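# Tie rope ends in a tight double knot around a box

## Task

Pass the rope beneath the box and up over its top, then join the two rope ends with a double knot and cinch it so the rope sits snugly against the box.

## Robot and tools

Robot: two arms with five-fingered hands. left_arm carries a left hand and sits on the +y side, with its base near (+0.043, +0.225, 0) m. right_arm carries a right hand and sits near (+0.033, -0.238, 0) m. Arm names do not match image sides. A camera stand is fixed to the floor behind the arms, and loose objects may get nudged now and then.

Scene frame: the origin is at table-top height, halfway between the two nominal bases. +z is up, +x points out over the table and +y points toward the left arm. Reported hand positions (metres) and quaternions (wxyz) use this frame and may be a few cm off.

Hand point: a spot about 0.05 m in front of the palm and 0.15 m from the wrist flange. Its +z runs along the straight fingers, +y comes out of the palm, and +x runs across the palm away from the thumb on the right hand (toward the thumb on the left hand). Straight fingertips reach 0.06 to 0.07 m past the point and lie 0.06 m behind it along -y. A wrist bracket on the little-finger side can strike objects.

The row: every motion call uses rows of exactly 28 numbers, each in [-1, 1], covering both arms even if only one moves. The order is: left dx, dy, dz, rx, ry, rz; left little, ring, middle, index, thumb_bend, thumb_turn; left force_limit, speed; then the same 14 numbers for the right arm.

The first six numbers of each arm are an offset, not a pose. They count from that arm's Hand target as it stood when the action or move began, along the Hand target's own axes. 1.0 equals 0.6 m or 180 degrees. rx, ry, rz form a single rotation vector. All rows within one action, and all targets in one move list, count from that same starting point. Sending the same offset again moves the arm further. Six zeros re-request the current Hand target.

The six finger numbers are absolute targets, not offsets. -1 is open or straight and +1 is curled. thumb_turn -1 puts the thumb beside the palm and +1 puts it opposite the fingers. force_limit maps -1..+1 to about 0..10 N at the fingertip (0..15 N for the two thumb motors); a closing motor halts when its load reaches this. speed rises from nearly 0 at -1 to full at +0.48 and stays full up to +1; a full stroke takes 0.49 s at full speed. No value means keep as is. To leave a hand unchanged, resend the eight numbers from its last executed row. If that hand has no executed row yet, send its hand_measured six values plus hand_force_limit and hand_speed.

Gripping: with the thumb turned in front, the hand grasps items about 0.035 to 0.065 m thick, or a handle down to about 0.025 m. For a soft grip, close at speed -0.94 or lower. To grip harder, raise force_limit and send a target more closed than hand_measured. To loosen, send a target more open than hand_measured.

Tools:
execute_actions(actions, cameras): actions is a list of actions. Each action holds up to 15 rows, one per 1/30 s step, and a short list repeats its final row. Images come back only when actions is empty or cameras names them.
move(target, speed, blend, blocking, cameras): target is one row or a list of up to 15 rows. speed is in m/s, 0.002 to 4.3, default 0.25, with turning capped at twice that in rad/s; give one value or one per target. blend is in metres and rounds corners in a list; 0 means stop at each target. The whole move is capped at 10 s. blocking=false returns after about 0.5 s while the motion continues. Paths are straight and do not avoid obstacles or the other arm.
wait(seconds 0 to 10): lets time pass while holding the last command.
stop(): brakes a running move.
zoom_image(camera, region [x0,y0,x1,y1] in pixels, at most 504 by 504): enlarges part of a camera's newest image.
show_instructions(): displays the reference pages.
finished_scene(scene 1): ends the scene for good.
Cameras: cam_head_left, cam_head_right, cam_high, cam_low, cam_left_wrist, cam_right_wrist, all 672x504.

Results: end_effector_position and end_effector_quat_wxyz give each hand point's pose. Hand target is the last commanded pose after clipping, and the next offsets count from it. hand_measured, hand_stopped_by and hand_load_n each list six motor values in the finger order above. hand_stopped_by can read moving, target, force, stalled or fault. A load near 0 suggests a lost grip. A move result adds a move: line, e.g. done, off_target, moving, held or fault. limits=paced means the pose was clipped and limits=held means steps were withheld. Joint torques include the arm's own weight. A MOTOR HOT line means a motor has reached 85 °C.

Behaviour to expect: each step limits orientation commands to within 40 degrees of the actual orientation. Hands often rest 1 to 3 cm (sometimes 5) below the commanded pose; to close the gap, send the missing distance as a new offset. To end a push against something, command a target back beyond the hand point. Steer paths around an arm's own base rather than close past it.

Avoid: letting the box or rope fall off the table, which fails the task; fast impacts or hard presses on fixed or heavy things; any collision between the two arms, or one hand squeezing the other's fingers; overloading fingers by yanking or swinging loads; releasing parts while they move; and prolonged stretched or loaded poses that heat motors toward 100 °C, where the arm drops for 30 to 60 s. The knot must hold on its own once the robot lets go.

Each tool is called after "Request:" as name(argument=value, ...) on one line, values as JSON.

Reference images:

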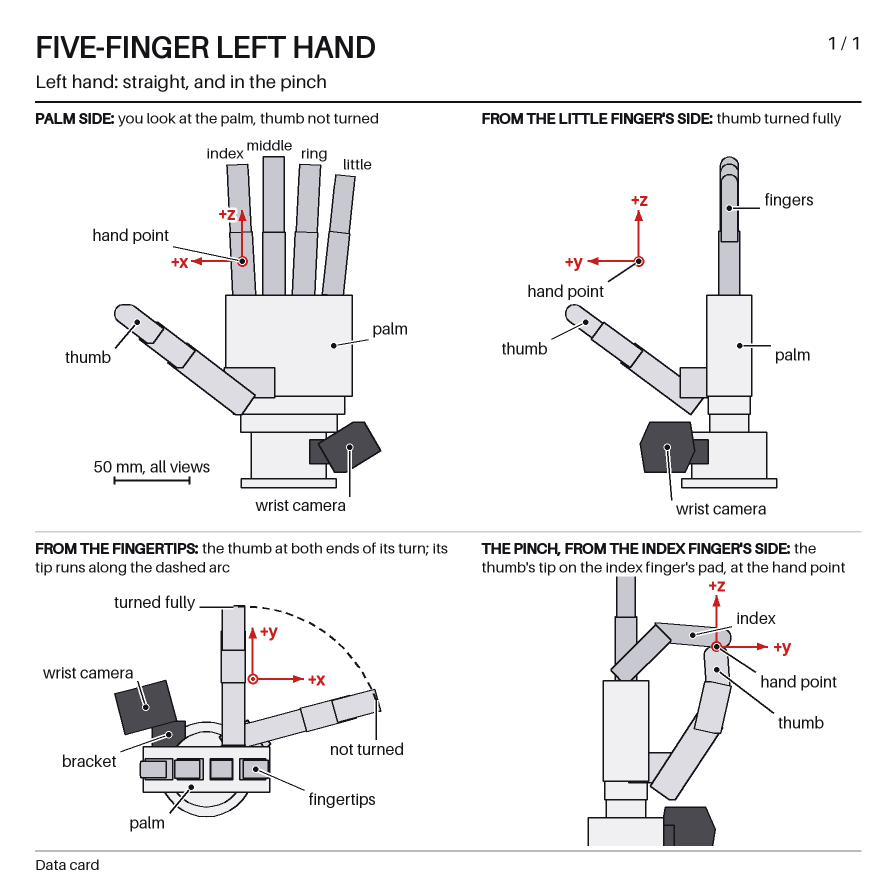

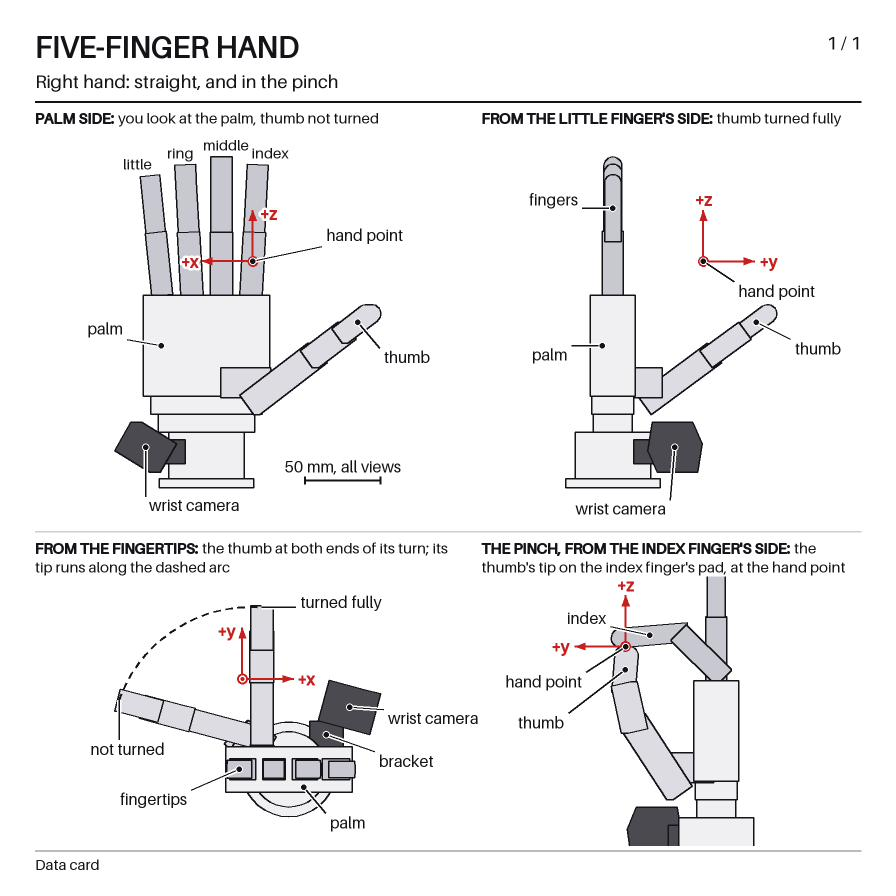

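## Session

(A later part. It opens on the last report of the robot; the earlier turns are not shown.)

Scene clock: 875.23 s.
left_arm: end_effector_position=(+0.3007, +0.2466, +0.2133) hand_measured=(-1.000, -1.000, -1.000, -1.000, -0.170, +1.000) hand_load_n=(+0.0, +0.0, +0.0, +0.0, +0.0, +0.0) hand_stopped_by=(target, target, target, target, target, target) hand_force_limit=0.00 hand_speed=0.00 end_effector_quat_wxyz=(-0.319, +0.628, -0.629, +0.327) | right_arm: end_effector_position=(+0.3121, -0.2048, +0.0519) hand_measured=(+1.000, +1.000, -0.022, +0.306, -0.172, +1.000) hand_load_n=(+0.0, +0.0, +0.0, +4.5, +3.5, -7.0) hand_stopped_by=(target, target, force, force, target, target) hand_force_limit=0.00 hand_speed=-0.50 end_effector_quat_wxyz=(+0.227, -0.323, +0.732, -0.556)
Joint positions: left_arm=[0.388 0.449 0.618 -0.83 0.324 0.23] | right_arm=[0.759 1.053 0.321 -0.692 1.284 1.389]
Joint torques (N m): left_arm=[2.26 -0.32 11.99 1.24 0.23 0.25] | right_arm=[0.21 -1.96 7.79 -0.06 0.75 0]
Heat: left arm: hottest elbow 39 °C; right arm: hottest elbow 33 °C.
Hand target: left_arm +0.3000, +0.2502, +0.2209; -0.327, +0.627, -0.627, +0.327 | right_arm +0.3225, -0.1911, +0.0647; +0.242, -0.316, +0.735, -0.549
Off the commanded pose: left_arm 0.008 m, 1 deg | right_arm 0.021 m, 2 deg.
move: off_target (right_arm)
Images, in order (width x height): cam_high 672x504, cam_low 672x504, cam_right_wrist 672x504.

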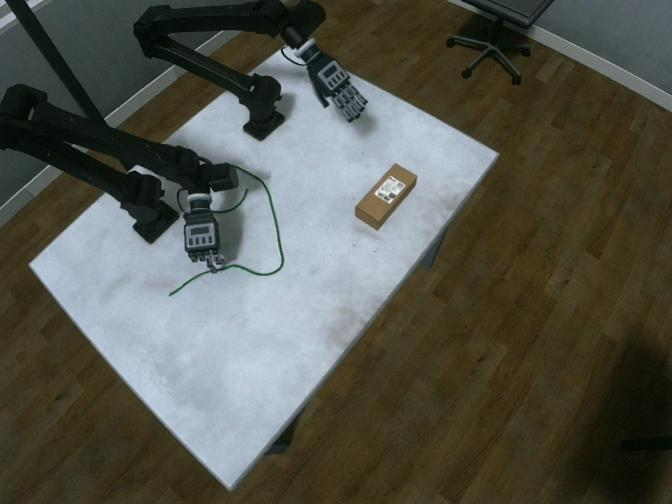

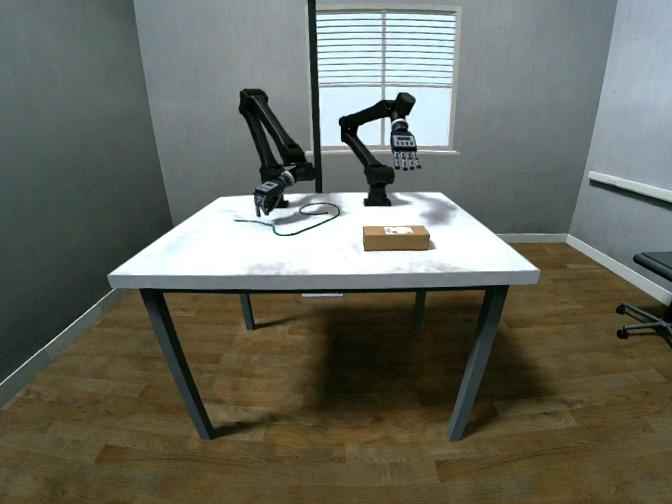

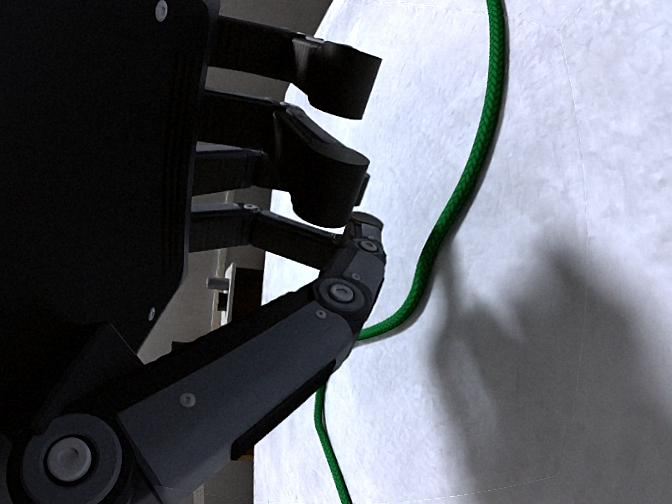

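Request:
move(target=[[0, 0, 0, 0, 0, 0, -1, -1, -1, -1, -0.17, 1, 0, 0, 0, 0, 0, 0, 0, 0, -1, -1, -1, -0.15, -0.17, 0.75, 0, 0],[0, 0, 0, 0, 0, 0, -1, -1, -1, -1, -0.17, 1, 0, 0, 0.0133, 0.0918, 0.0108, 0, 0, 0, -1, -1, -1, -0.15, -0.17, 0.75, 0, 0]], speed=0.05, cameras=["cam_high","cam_right_wrist","cam_low"])

Request:
zoom_image(camera="cam_right_wrist", region=[250, 130, 500, 330])

Scene clock: 907.30 s.
left_arm: end_effector_position=(+0.3007, +0.2466, +0.2133) hand_measured=(-1.000, -1.000, -1.000, -1.000, -0.170, +1.000) hand_load_n=(+0.0, -0.5, +0.0, +0.0, +0.0, +0.0) hand_stopped_by=(target, target, target, target, target, target) hand_force_limit=0.00 hand_speed=0.00 end_effector_quat_wxyz=(-0.319, +0.628, -0.629, +0.327) | right_arm: end_effector_position=(+0.3100, -0.1960, +0.0116) hand_measured=(-1.000, -1.000, -1.000, -0.150, -0.170, +0.750) hand_load_n=(+0.0, +0.0, +0.0, +0.0, -1.5, -1.0) hand_stopped_by=(target, target, target, target, target, target) hand_force_limit=0.00 hand_speed=0.00 end_effector_quat_wxyz=(+0.232, -0.319, +0.733, -0.554)
Joint positions: left_arm=[0.388 0.449 0.618 -0.83 0.324 0.23] | right_arm=[0.8 1.265 0.299 -0.583 1.288 1.535]
Joint torques (N m): left_arm=[2.37 -0.26 11.97 1.22 0.22 0.25] | right_arm=[0.67 -2.2 3.81 0.76 0.78 0.13]
Heat: left arm: hottest elbow 39 °C; right arm: hottest elbow 35 °C.
Hand target: left_arm +0.3000, +0.2502, +0.2209; -0.327, +0.627, -0.627, +0.327 | right_arm +0.3105, -0.1904, +0.0097; +0.242, -0.316, +0.735, -0.549
Off the commanded pose: left_arm 0.008 m, 1 deg | right_arm 0.006 m, 1 deg.
move: done
Images, in order (width x height): cam_high 672x504, cam_low 672x504, cam_right_wrist 672x504.

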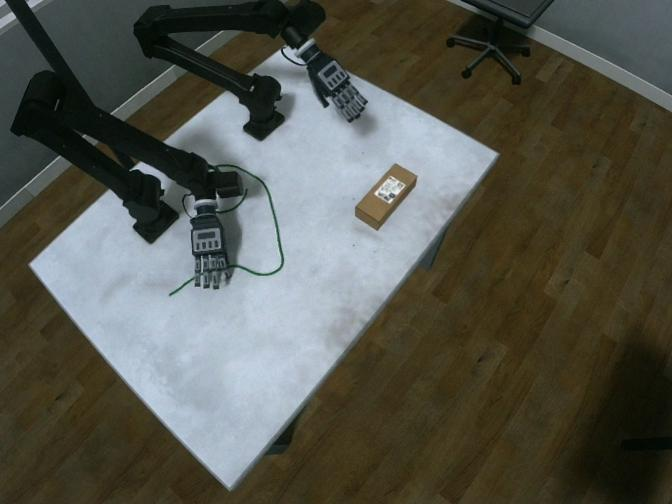

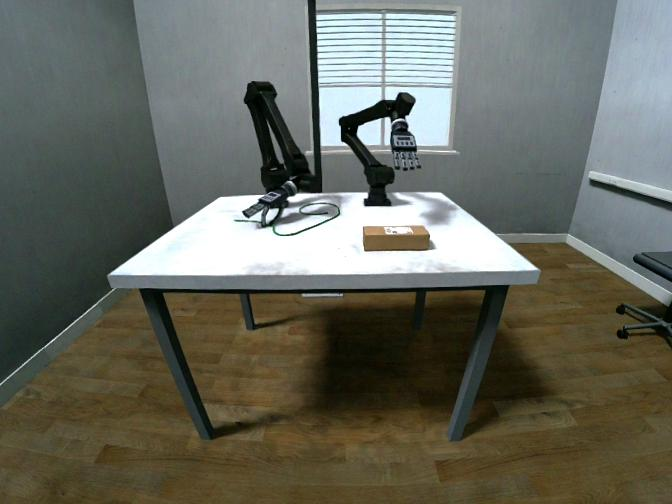

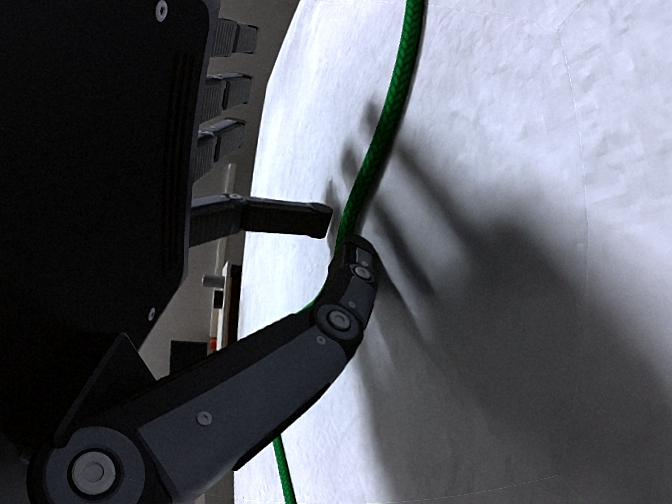

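Scaled by 2.016 from the camera's 672x504 image, which has a finer 960x720 frame.

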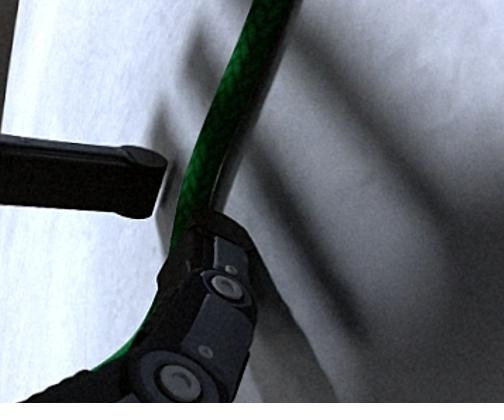

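Request:
move(target=[0, 0, 0, 0, 0, 0, -1, -1, -1, -1, -0.17, 1, 0, 0, 0, 0.008, 0.002, 0, 0, 0, -1, -1, -1, 0.4, -0.17, 0.75, -0.1, -0.5], speed=0.03, cameras=["cam_right_wrist"])

Request:
zoom_image(camera="cam_right_wrist", region=[250, 130, 500, 330])

Scene clock: 911.70 s.
left_arm: end_effector_position=(+0.3007, +0.2466, +0.2133) hand_measured=(-1.000, -1.000, -1.000, -1.000, -0.170, +1.000) hand_load_n=(+0.0, +0.0, +0.0, +0.0, +0.0, +0.0) hand_stopped_by=(target, target, target, target, target, target) hand_force_limit=0.00 hand_speed=0.00 end_effector_quat_wxyz=(-0.319, +0.628, -0.629, +0.327) | right_arm: end_effector_position=(+0.3119, -0.1954, +0.0110) hand_measured=(-1.000, -1.000, -1.000, +0.210, -0.170, +0.750) hand_load_n=(+0.0, +0.0, +0.0, +9.5, +1.5, -2.0) hand_stopped_by=(target, target, target, force, target, target) hand_force_limit=-0.10 hand_speed=-0.50 end_effector_quat_wxyz=(+0.237, -0.316, +0.731, -0.557)
Joint positions: left_arm=[0.388 0.449 0.618 -0.83 0.324 0.23] | right_arm=[0.802 1.283 0.299 -0.567 1.301 1.544]
Joint torques (N m): left_arm=[2.37 -0.38 11.99 1.2 0.22 0.25] | right_arm=[0.62 -1.67 3.51 0.98 0.29 0.14]
Heat: left arm: hottest elbow 39 °C; right arm: hottest elbow 34 °C.
Hand target: left_arm +0.3000, +0.2502, +0.2209; -0.327, +0.627, -0.627, +0.327 | right_arm +0.3105, -0.1902, +0.0048; +0.242, -0.316, +0.735, -0.549
Off the commanded pose: left_arm 0.008 m, 1 deg | right_arm 0.008 m, 1 deg.
move: done
Images, in order (width x height): cam_right_wrist 672x504.

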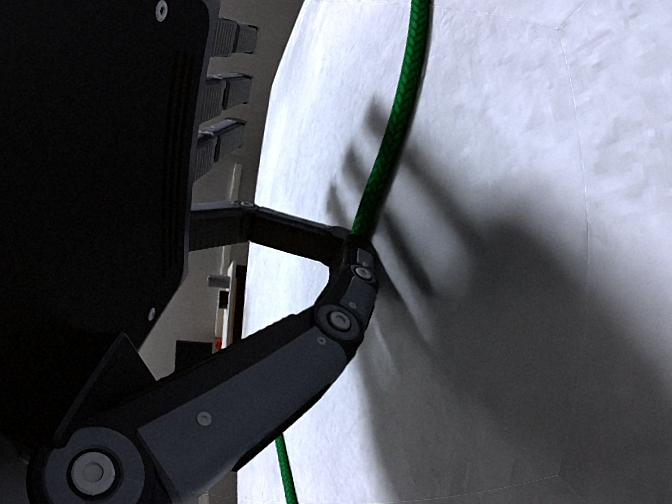

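Scaled by 2.016 from the camera's 672x504 image, which has a finer 960x720 frame.

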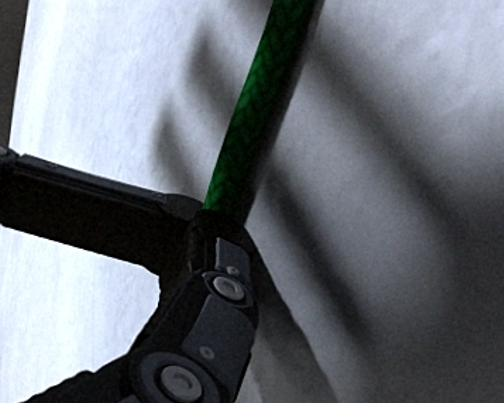

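Request:
move(target=[[0, 0, 0, 0, 0, 0, -1, -1, -1, -1, -0.17, 1, 0, 0, 0, 0, 0, 0, 0, 0, -1, -1, -1, 0.41, 0.0, 0.75, 0, -0.5],[0, 0, 0, 0, 0, 0, -1, -1, -1, -1, -0.17, 1, 0, 0, 0, -0.1, -0.0287, 0, 0, 0, -1, -1, -1, 0.41, 0.0, 0.75, 0, -0.5]], speed=0.05, cameras=["cam_right_wrist","cam_high"])

Request:
zoom_image(camera="cam_high", region=[150, 190, 290, 310])

Scene clock: 919.60 s.
left_arm: end_effector_position=(+0.3007, +0.2466, +0.2133) hand_measured=(-1.000, -1.000, -1.000, -1.000, -0.170, +1.000) hand_load_n=(+0.0, +0.0, +0.0, +0.0, +0.0, +0.0) hand_stopped_by=(target, target, target, target, target, target) hand_force_limit=0.00 hand_speed=0.00 end_effector_quat_wxyz=(-0.319, +0.628, -0.629, +0.327) | right_arm: end_effector_position=(+0.3008, -0.2050, +0.0552) hand_measured=(-1.000, -1.000, -1.000, +0.210, -0.132, +0.750) hand_load_n=(+0.0, +0.0, +0.0, +14.5, +8.0, +0.0) hand_stopped_by=(target, target, target, force, force, target) hand_force_limit=0.00 hand_speed=-0.50 end_effector_quat_wxyz=(+0.227, -0.323, +0.731, -0.556)
Joint positions: left_arm=[0.388 0.449 0.618 -0.83 0.324 0.23] | right_arm=[0.802 1.052 0.334 -0.856 1.289 1.546]
Joint torques (N m): left_arm=[2.37 -0.32 12 1.22 0.22 0.24] | right_arm=[0.32 -1.85 7.65 -0.23 0.78 0.02]
Heat: left arm: hottest elbow 39 °C; right arm: hottest elbow 34 °C.
Hand target: left_arm +0.3000, +0.2502, +0.2209; -0.327, +0.627, -0.627, +0.327 | right_arm +0.3104, -0.1907, +0.0674; +0.242, -0.316, +0.735, -0.549
Off the commanded pose: left_arm 0.008 m, 1 deg | right_arm 0.021 m, 2 deg.
move: off_target (right_arm)
Images, in order (width x height): cam_high 672x504, cam_right_wrist 672x504.

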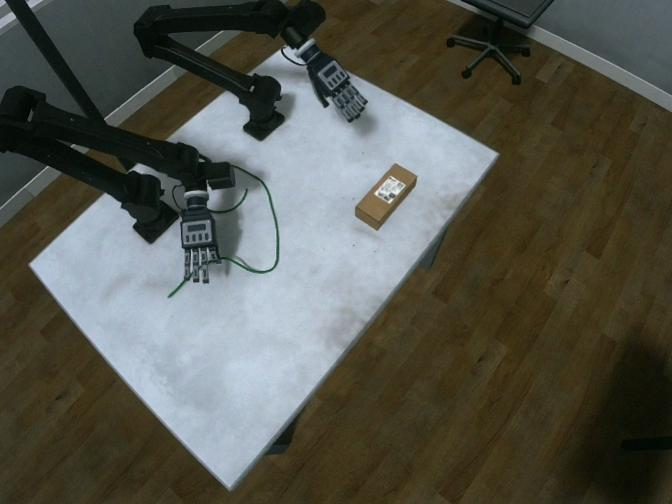

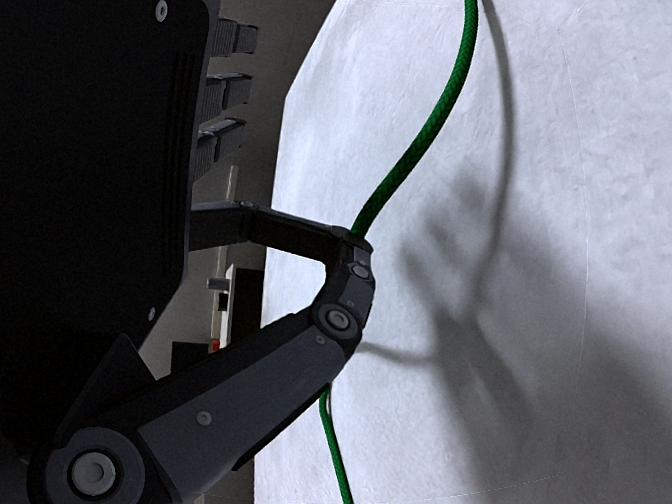

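Scaled by 3.600 from the camera's 672x504 image, which has a finer 960x720 frame.

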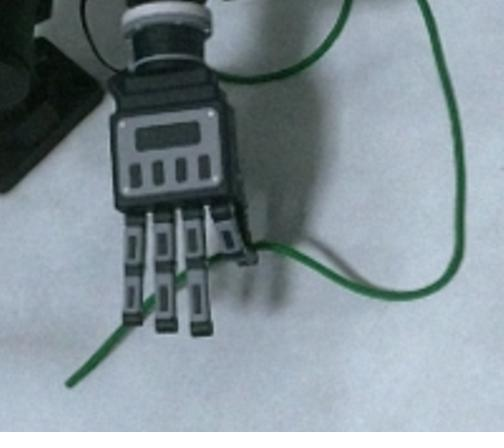

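Request:
move(target=[0, 0, 0, 0, 0, 0, -1, -1, -1, -1, -0.17, 1, 0, 0, 0.0632, -0.0725, 0.2947, 0, -0.2242, -0.0643, -1, -1, -1, 0.41, 0.0, 0.75, 0, -0.5], speed=0.1, cameras=["cam_right_wrist","cam_high","cam_head_left"])

Scene clock: 937.43 s.
left_arm: end_effector_position=(+0.3007, +0.2466, +0.2133) hand_measured=(-1.000, -1.000, -1.000, -1.000, -0.170, +1.000) hand_load_n=(+0.0, +0.0, +0.0, +0.0, +0.0, +0.0) hand_stopped_by=(target, target, target, target, target, target) hand_force_limit=0.00 hand_speed=0.00 end_effector_quat_wxyz=(-0.319, +0.628, -0.629, +0.327) | right_arm: end_effector_position=(+0.4027, -0.3270, +0.0450) hand_measured=(-1.000, -1.000, -1.000, +0.210, -0.132, +0.750) hand_load_n=(+0.0, +0.0, +0.0, +14.5, +8.0, +0.0) hand_stopped_by=(target, target, target, force, force, target) hand_force_limit=0.00 hand_speed=-0.50 end_effector_quat_wxyz=(-0.426, +0.558, -0.587, +0.403)
Joint positions: left_arm=[0.388 0.449 0.618 -0.83 0.324 0.23] | right_arm=[-0.546 1.245 0.237 0.64 -0.516 -0.135]
Joint torques (N m): left_arm=[2.26 -0.32 12 1.21 0.22 0.25] | right_arm=[-2.02 -3.02 7.23 2.55 -0.18 -0.19]
Heat: left arm: hottest elbow 39 °C; right arm: hottest elbow 34 °C.
Hand target: left_arm +0.3000, +0.2502, +0.2209; -0.327, +0.627, -0.627, +0.327 | right_arm +0.4175, -0.3426, +0.0592; -0.425, +0.557, -0.572, +0.427
Off the commanded pose: left_arm 0.008 m, 1 deg | right_arm 0.026 m, 3 deg.
move: off_target (right_arm)
Images, in order (width x height): cam_head_left 672x504, cam_high 672x504, cam_right_wrist 672x504.

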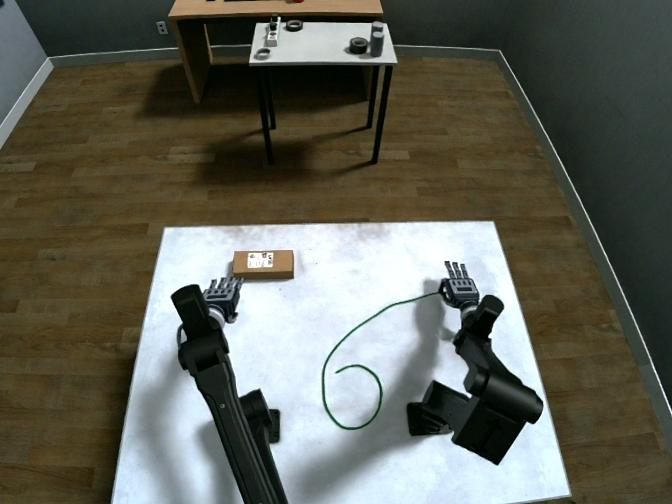

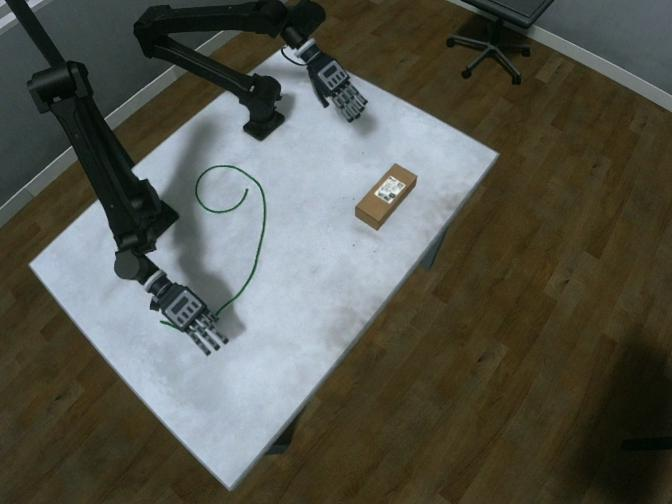

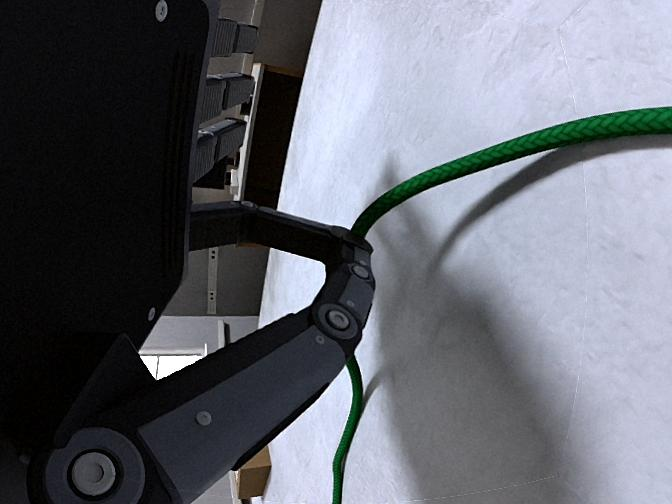

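Request:
move(target=[0.525, 0.271, -0.0645, -0.1332, 0.1513, 0.1651, -1, -1, -1, -1, -0.17, 1, 0, 0, 0, 0, 0, 0, 0, 0, -1, -1, -1, 0.41, 0.0, 0.75, 0, -0.5], speed=0.15, cameras=["cam_left_wrist","cam_high","cam_head_left"])

Scene clock: 964.20 s.
left_arm: end_effector_position=(+0.1679, -0.0401, +0.0884) hand_measured=(-1.000, -1.000, -1.000, -1.000, -0.170, +1.000) hand_load_n=(+0.0, +0.0, +0.0, +0.0, +0.0, +0.0) hand_stopped_by=(target, target, target, target, target, target) hand_force_limit=0.00 hand_speed=0.00 end_effector_quat_wxyz=(+0.112, -0.410, +0.882, -0.206) | right_arm: end_effector_position=(+0.4026, -0.3270, +0.0449) hand_measured=(-1.000, -1.000, -1.000, +0.210, -0.132, +0.750) hand_load_n=(+0.0, +0.0, +0.0, +14.5, +7.5, +0.0) hand_stopped_by=(target, target, target, force, force, target) hand_force_limit=0.00 hand_speed=-0.50 end_effector_quat_wxyz=(-0.426, +0.559, -0.587, +0.403)
Joint positions: left_arm=[-1.099 0.954 0.629 -0.815 -0.203 -0.353] | right_arm=[-0.546 1.245 0.237 0.64 -0.516 -0.136]
Joint torques (N m): left_arm=[0.21 -3.84 14.39 1.47 -0.2 0.06] | right_arm=[-2.02 -3.14 7.23 2.66 -0.22 -0.19]
Heat: left arm: hottest elbow 39 °C; right arm: hottest elbow 35 °C.
Hand target: left_arm +0.1751, -0.0647, +0.1095; +0.110, -0.408, +0.876, -0.235 | right_arm +0.4175, -0.3426, +0.0591; -0.425, +0.557, -0.571, +0.427
Off the commanded pose: left_arm 0.033 m, 3 deg | right_arm 0.026 m, 3 deg.
move: off_target (left_arm, right_arm)
Images, in order (width x height): cam_head_left 672x504, cam_high 672x504, cam_left_wrist 672x504.

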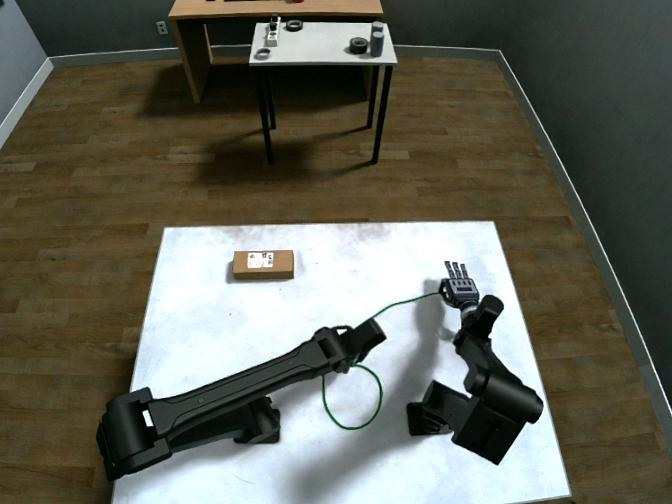

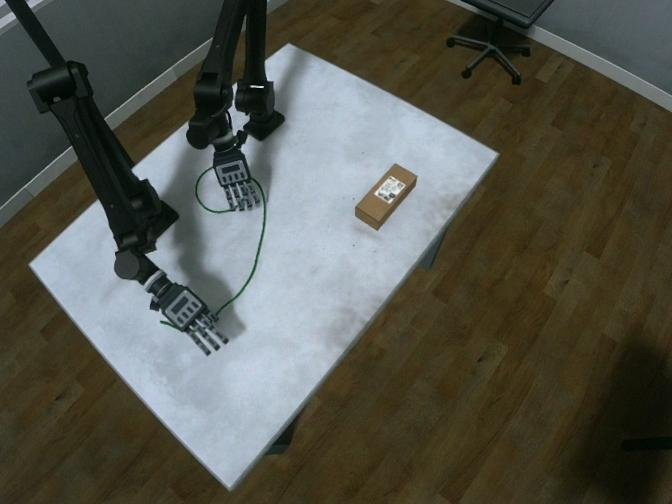

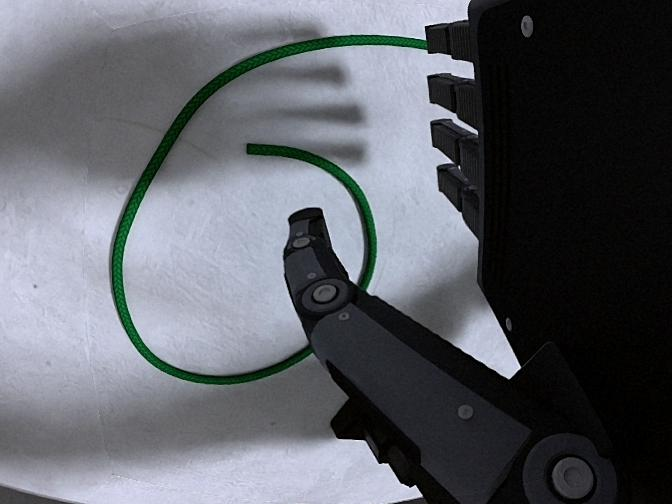

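Request:
move(target=[0, 0.0538, 0.0931, 0, 0, 0, -1, -1, -1, -1, -0.17, 1, 0, 0, 0, 0, 0, 0, 0, 0, -1, -1, -1, 0.41, 0.0, 0.75, 0, -0.5], speed=0.1, cameras=["cam_left_wrist","cam_high"])

Scene clock: 986.53 s.
left_arm: end_effector_position=(+0.1779, -0.0599, +0.0470) hand_measured=(-1.000, -1.000, -1.000, -1.000, -0.170, +1.000) hand_load_n=(+0.0, +0.0, +0.0, +0.0, +0.0, +0.0) hand_stopped_by=(target, target, target, target, target, target) hand_force_limit=0.00 hand_speed=0.00 end_effector_quat_wxyz=(+0.113, -0.410, +0.875, -0.232) | right_arm: end_effector_position=(+0.4026, -0.3270, +0.0449) hand_measured=(-1.000, -1.000, -1.000, +0.210, -0.132, +0.750) hand_load_n=(+0.0, +0.0, +0.0, +14.5, +8.0, +0.0) hand_stopped_by=(target, target, target, force, force, target) hand_force_limit=0.00 hand_speed=-0.50 end_effector_quat_wxyz=(-0.426, +0.559, -0.587, +0.403)
Joint positions: left_arm=[-1.099 1.05 0.555 -0.593 -0.203 -0.353] | right_arm=[-0.546 1.245 0.237 0.64 -0.516 -0.136]
Joint torques (N m): left_arm=[0.15 -4.66 8.84 1.48 -0.22 0.07] | right_arm=[-2.02 -3.14 7.23 2.67 -0.22 -0.2]
Heat: left arm: hottest elbow 40 °C; right arm: hottest elbow 35 °C.
Hand target: left_arm +0.1751, -0.0647, +0.0451; +0.110, -0.408, +0.876, -0.235 | right_arm +0.4175, -0.3426, +0.0591; -0.425, +0.557, -0.571, +0.427
Off the commanded pose: left_arm 0.006 m, 0 deg | right_arm 0.026 m, 3 deg.
move: off_target (right_arm)
Images, in order (width x height): cam_high 672x504, cam_left_wrist 672x504.

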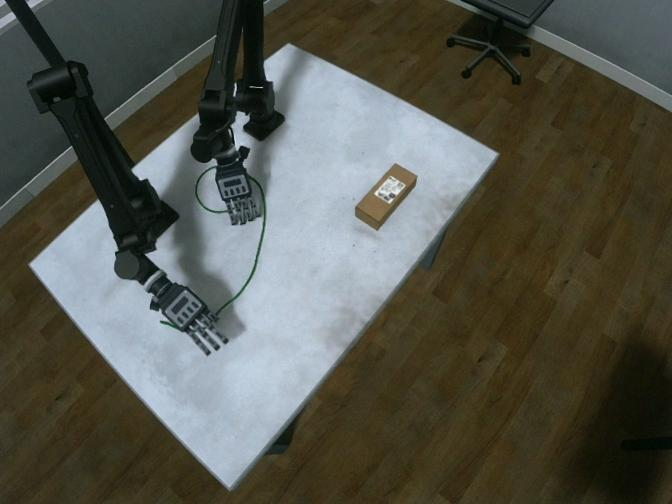

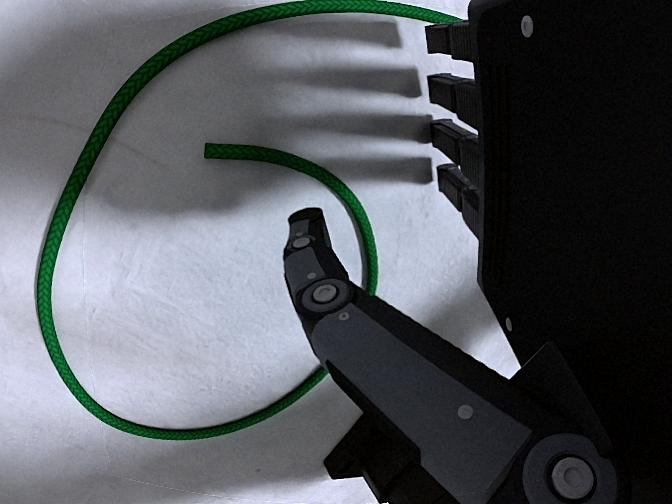

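Request:
move(target=[[0, 0.0083, 0.0144, 0, 0, 0, -1, -1, -1, -1, -0.17, 1, 0, 0, 0, 0, 0, 0, 0, 0, -1, -1, -1, 0.41, 0.0, 0.75, 0, -0.5],[-0.446, 0.031, 0.0014, 0, -0.1111, -0.1924, -1, -1, -1, -1, -0.17, 1, 0, 0, 0, 0, 0, 0, 0, 0, -1, -1, -1, 0.41, 0.0, 0.75, 0, -0.5]], speed=0.1, cameras=["cam_left_wrist","cam_high","cam_head_left"])

Scene clock: 997.83 s.
left_arm: end_effector_position=(+0.3303, +0.1390, +0.0416) hand_measured=(-1.000, -1.000, -1.000, -1.000, -0.170, +1.000) hand_load_n=(+0.0, +0.0, +0.5, +0.0, +0.0, +0.0) hand_stopped_by=(target, target, target, target, target, target) hand_force_limit=0.00 hand_speed=0.00 end_effector_quat_wxyz=(-0.181, +0.674, -0.687, +0.202) | right_arm: end_effector_position=(+0.4028, -0.3260, +0.0449) hand_measured=(-1.000, -1.000, -1.000, +0.210, -0.132, +0.750) hand_load_n=(+0.0, +0.0, +0.0, +14.5, +8.0, +0.5) hand_stopped_by=(target, target, target, force, force, target) hand_force_limit=0.00 hand_speed=-0.50 end_effector_quat_wxyz=(-0.427, +0.560, -0.586, +0.402)
Joint positions: left_arm=[-0.204 0.985 0.487 -0.529 -0.073 -0.164] | right_arm=[-0.546 1.247 0.238 0.64 -0.522 -0.136]
Joint torques (N m): left_arm=[3.37 -1.55 10.1 1.11 -0.76 0.27] | right_arm=[-2.02 -3.25 7.17 2.66 0.02 -0.19]
Heat: left arm: hottest elbow 40 °C; right arm: hottest elbow 35 °C.
Hand target: left_arm +0.3351, +0.1503, +0.0353; -0.183, +0.683, -0.683, +0.183 | right_arm +0.4175, -0.3426, +0.0592; -0.425, +0.557, -0.571, +0.427
Off the commanded pose: left_arm 0.014 m, 2 deg | right_arm 0.026 m, 3 deg.
move: off_target (left_arm, right_arm)
Images, in order (width x height): cam_head_left 672x504, cam_high 672x504, cam_left_wrist 672x504.

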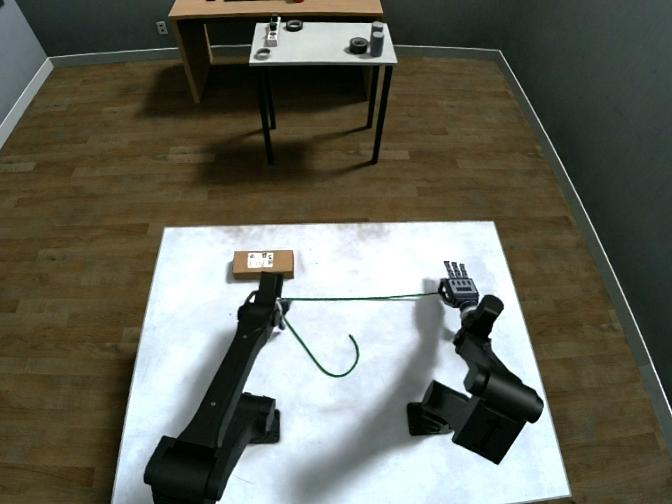

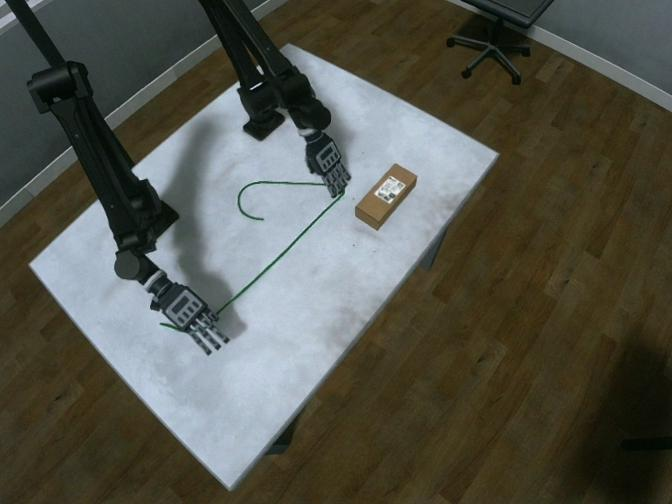

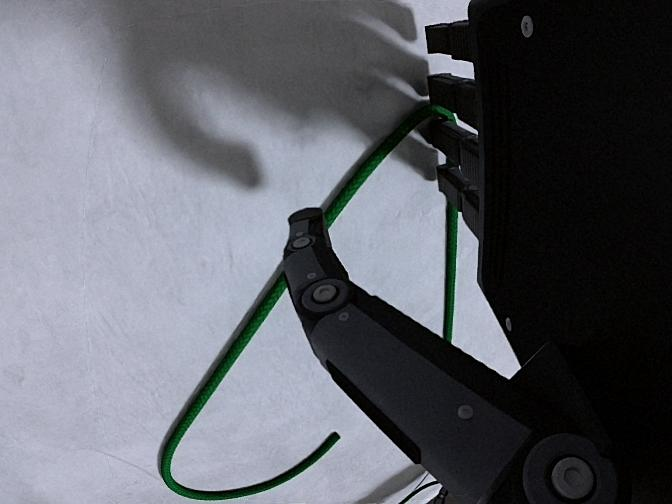

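Request:
move(target=[-0.3667, -0.0144, 0.0083, 0, 0, 0, -1, -1, -1, -1, -0.17, 1, 0, 0, 0, 0, 0, 0, 0, 0, -1, -1, -1, 0.41, 0.0, 0.75, 0, -0.5], speed=0.1, cameras=["cam_left_wrist","cam_high","cam_head_left"])

Scene clock: 1007.40 s.
left_arm: end_effector_position=(+0.3484, +0.3551, +0.0418) hand_measured=(-1.000, -1.000, -1.000, -1.000, -0.170, +1.000) hand_load_n=(+0.0, +0.0, +0.5, +0.0, +0.0, +0.0) hand_stopped_by=(target, target, target, target, target, target) hand_force_limit=0.00 hand_speed=0.00 end_effector_quat_wxyz=(-0.191, +0.671, -0.688, +0.202) | right_arm: end_effector_position=(+0.4028, -0.3260, +0.0449) hand_measured=(-1.000, -1.000, -1.000, +0.210, -0.132, +0.750) hand_load_n=(+0.0, +0.0, +0.0, +14.5, +8.0, +0.5) hand_stopped_by=(target, target, target, force, force, target) hand_force_limit=0.00 hand_speed=-0.50 end_effector_quat_wxyz=(-0.427, +0.560, -0.586, +0.402)
Joint positions: left_arm=[0.575 1.191 0.629 -0.533 0.313 0.524] | right_arm=[-0.546 1.247 0.238 0.64 -0.522 -0.136]
Joint torques (N m): left_arm=[3.37 -4.13 10.52 0.58 -0.86 0.29] | right_arm=[-2.02 -3.25 7.17 2.65 0.01 -0.19]
Heat: left arm: hottest elbow 40 °C; right arm: hottest elbow 35 °C.
Hand target: left_arm +0.3453, +0.3703, +0.0355; -0.184, +0.683, -0.683, +0.183 | right_arm +0.4175, -0.3425, +0.0592; -0.425, +0.557, -0.571, +0.427
Off the commanded pose: left_arm 0.017 m, 3 deg | right_arm 0.026 m, 3 deg.
move: off_target (left_arm, right_arm)
Images, in order (width x height): cam_head_left 672x504, cam_high 672x504, cam_left_wrist 672x504.

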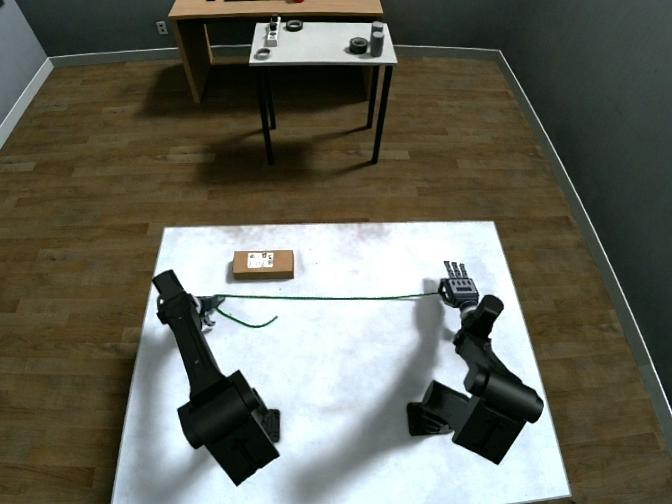

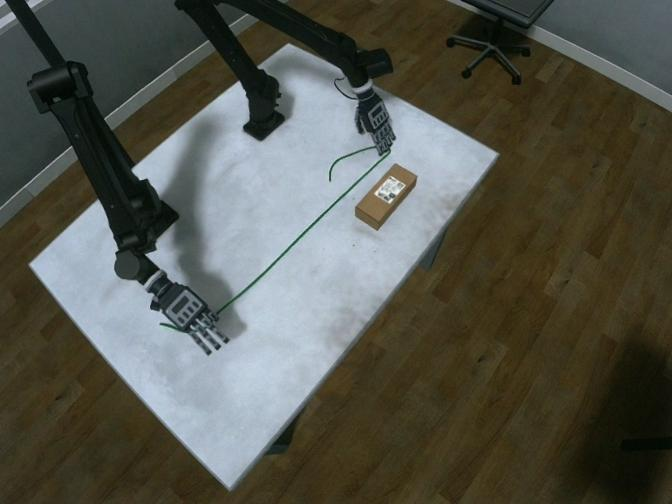

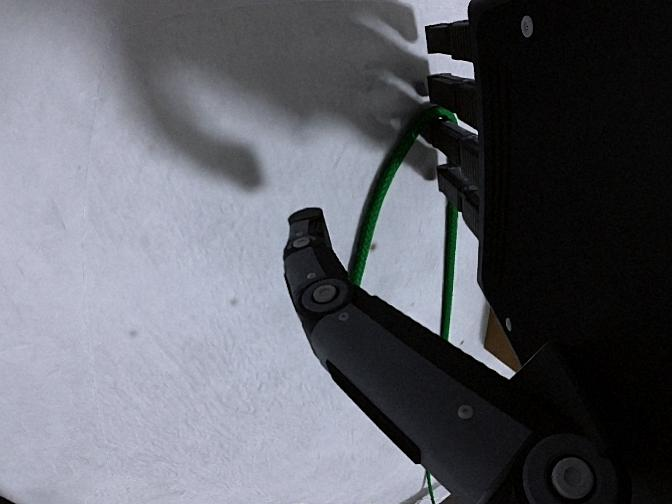

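Request:
move(target=[[0, -0.0583, -0.101, 0, 0, 0, -1, -1, -1, -1, -0.17, 1, 0, 0, 0, 0.0593, 0.017, 0, 0, 0, -1, -1, -1, 0.41, 0.0, 0.75, 0, -0.5],[0, -0.0583, -0.101, 0, 0, 0, -1, -1, -1, -1, -0.17, 1, 0, 0, 0, 0.0593, 0.017, 0, 0, 0, -1, -1, -1, -0.15, -0.17, 0.75, 0, -0.3],[0.2883, -0.3523, 0.0398, 0.1389, 0, 0, -1, -1, -0.8, -0.8, -1, 1, 0, 0, 0, -0.0688, -0.0198, 0, 0, 0, -1, -1, -1, -0.15, -0.17, 0.75, 0, -0.3]], speed=0.15, cameras=["cam_left_wrist","cam_high","cam_head_left","cam_right_wrist"])

Scene clock: 1048.37 s.
left_arm: end_effector_position=(+0.5223, +0.2026, +0.1057) hand_measured=(-1.000, -1.000, -0.800, -0.800, -1.000, +1.000) hand_load_n=(+0.0, +0.0, +0.0, +0.0, +0.0, +0.0) hand_stopped_by=(target, target, target, target, target, target) hand_force_limit=0.00 hand_speed=0.00 end_effector_quat_wxyz=(-0.317, +0.634, -0.633, +0.312) | right_arm: end_effector_position=(+0.4050, -0.3286, +0.0828) hand_measured=(-1.000, -1.000, -1.000, -0.150, -0.170, +0.750) hand_load_n=(+0.0, +0.0, +0.0, +0.0, +0.0, +0.0) hand_stopped_by=(target, target, target, target, target, target) hand_force_limit=0.00 hand_speed=-0.30 end_effector_quat_wxyz=(-0.426, +0.559, -0.583, +0.407)
Joint positions: left_arm=[0.019 1.268 0.729 -0.11 0.01 0.014] | right_arm=[-0.546 1.077 0.285 0.433 -0.518 -0.14]
Joint torques (N m): left_arm=[0.38 -8.35 12.48 2.14 -0.13 0.08] | right_arm=[-2.08 -3.49 8.76 1.36 -0.2 -0.16]
Heat: left arm: hottest elbow 40 °C; right arm: hottest elbow 35 °C.
Hand target: left_arm +0.5402, +0.1972, +0.1208; -0.327, +0.627, -0.627, +0.327 | right_arm +0.4173, -0.3431, +0.1021; -0.425, +0.557, -0.572, +0.427
Off the commanded pose: left_arm 0.024 m, 2 deg | right_arm 0.027 m, 3 deg.
move: off_target (left_arm, right_arm); target 3's new numbers were sent with left_arm's hand 0.024 m and 2 deg from that target
Images, in order (width x height): cam_head_left 672x504, cam_high 672x504, cam_left_wrist 672x504, cam_right_wrist 672x504.

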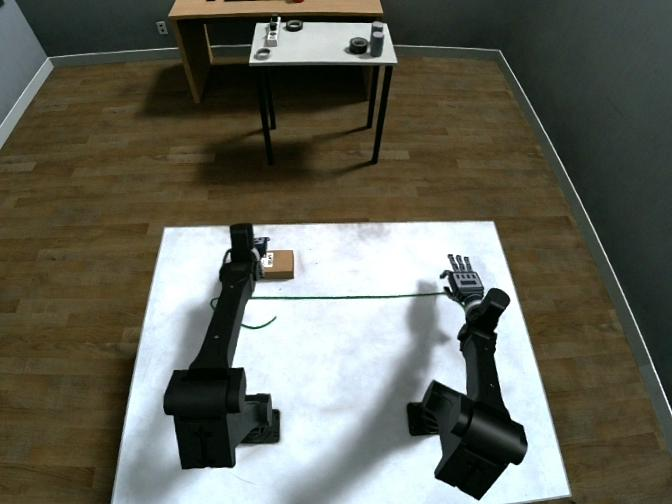

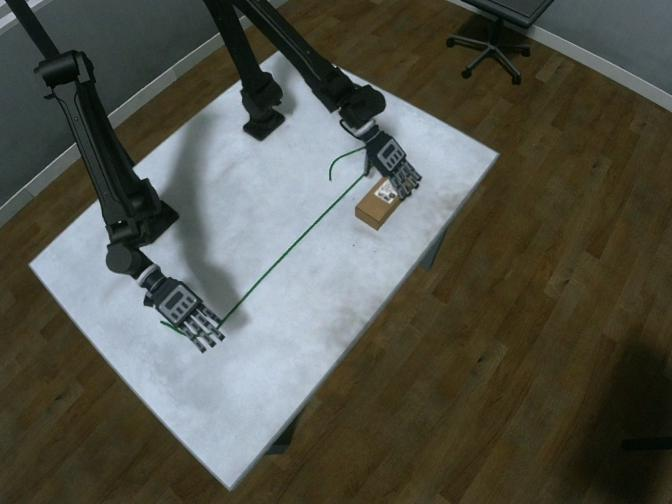

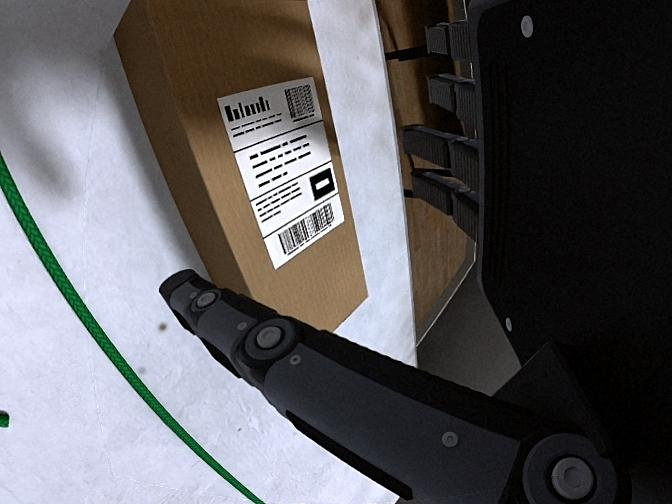

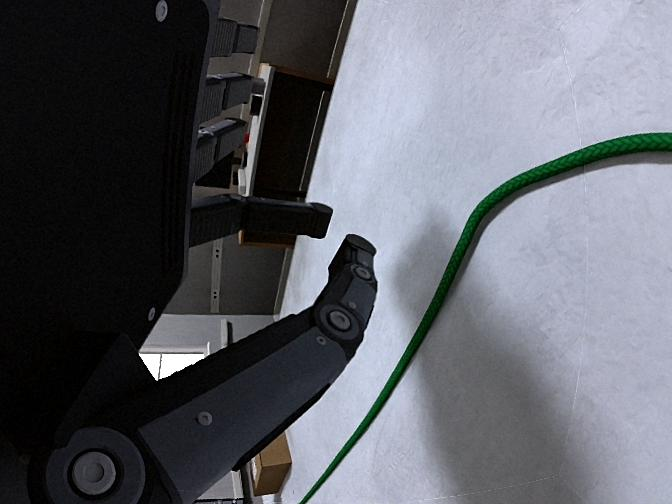

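Request:
move(target=[-0.005, 0.0998, 0.0863, 0, 0, 0, -1, -1, -0.8, -0.8, -1, 1, 0, 0, 0, 0, 0, 0, 0, 0, -1, -1, -1, -0.15, -0.17, 0.75, 0, -0.3], speed=0.08, cameras=["cam_left_wrist","cam_low","cam_high"])

Scene clock: 1057.63 s.
left_arm: end_effector_position=(+0.5460, +0.2027, +0.0437) hand_measured=(-1.000, -1.000, -0.800, -0.800, -1.000, +1.000) hand_load_n=(+0.0, +0.0, +0.0, +0.0, +0.0, +0.0) hand_stopped_by=(target, target, target, target, target, target) hand_force_limit=0.00 hand_speed=0.00 end_effector_quat_wxyz=(-0.327, +0.628, -0.628, +0.323) | right_arm: end_effector_position=(+0.4050, -0.3286, +0.0828) hand_measured=(-1.000, -1.000, -1.000, -0.150, -0.170, +0.750) hand_load_n=(+0.0, +0.0, +0.0, +0.0, +0.0, +0.0) hand_stopped_by=(target, target, target, target, target, target) hand_force_limit=0.00 hand_speed=-0.30 end_effector_quat_wxyz=(-0.426, +0.559, -0.583, +0.407)
Joint positions: left_arm=[0.019 1.453 0.681 0.155 0.011 0.014] | right_arm=[-0.546 1.077 0.285 0.433 -0.518 -0.14]
Joint torques (N m): left_arm=[1.03 -9.93 7.91 2.18 0.04 0.12] | right_arm=[-2.08 -3.49 8.75 1.36 -0.2 -0.16]
Heat: left arm: hottest elbow 40 °C; right arm: hottest elbow 35 °C.
Hand target: left_arm +0.5482, +0.2002, +0.0419; -0.327, +0.627, -0.627, +0.327 | right_arm +0.4173, -0.3431, +0.1021; -0.425, +0.557, -0.572, +0.427
Off the commanded pose: left_arm 0.004 m, 1 deg | right_arm 0.027 m, 3 deg.
move: off_target (right_arm)
Images, in order (width x height): cam_high 672x504, cam_low 672x504, cam_left_wrist 672x504.

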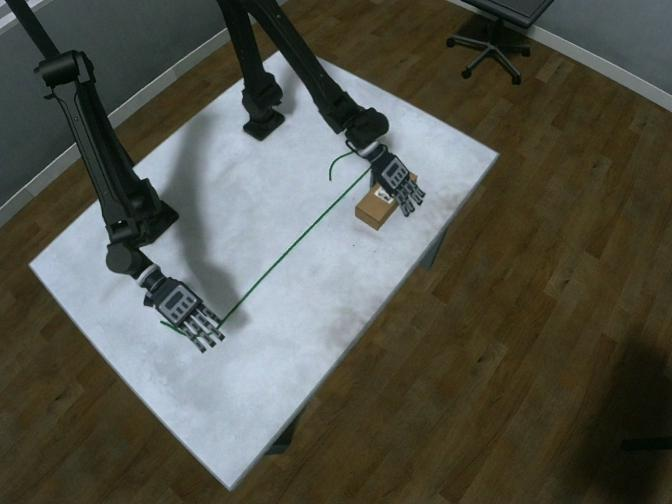

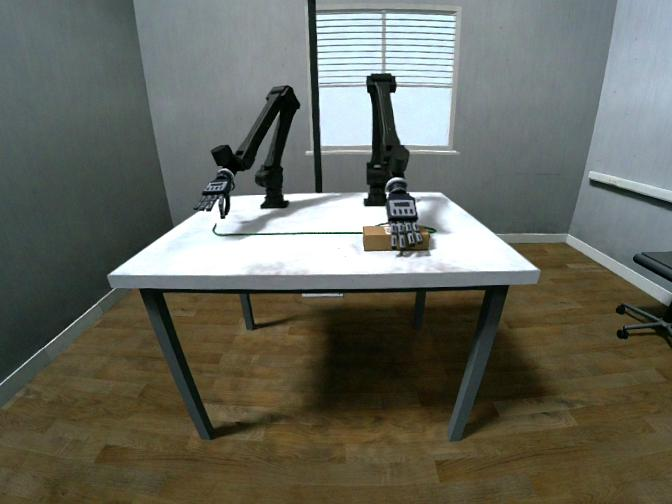

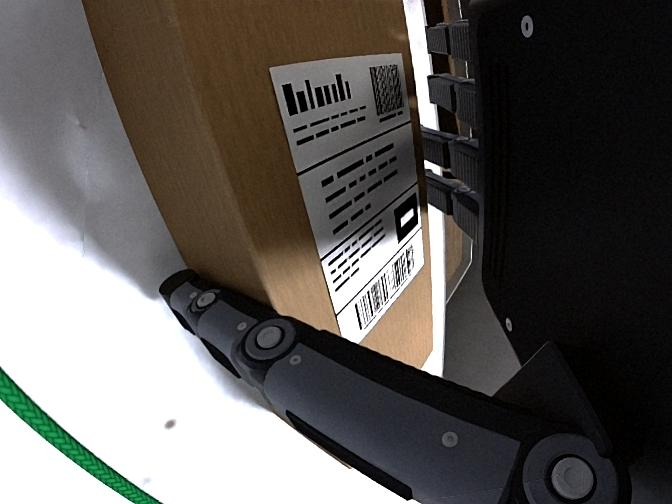

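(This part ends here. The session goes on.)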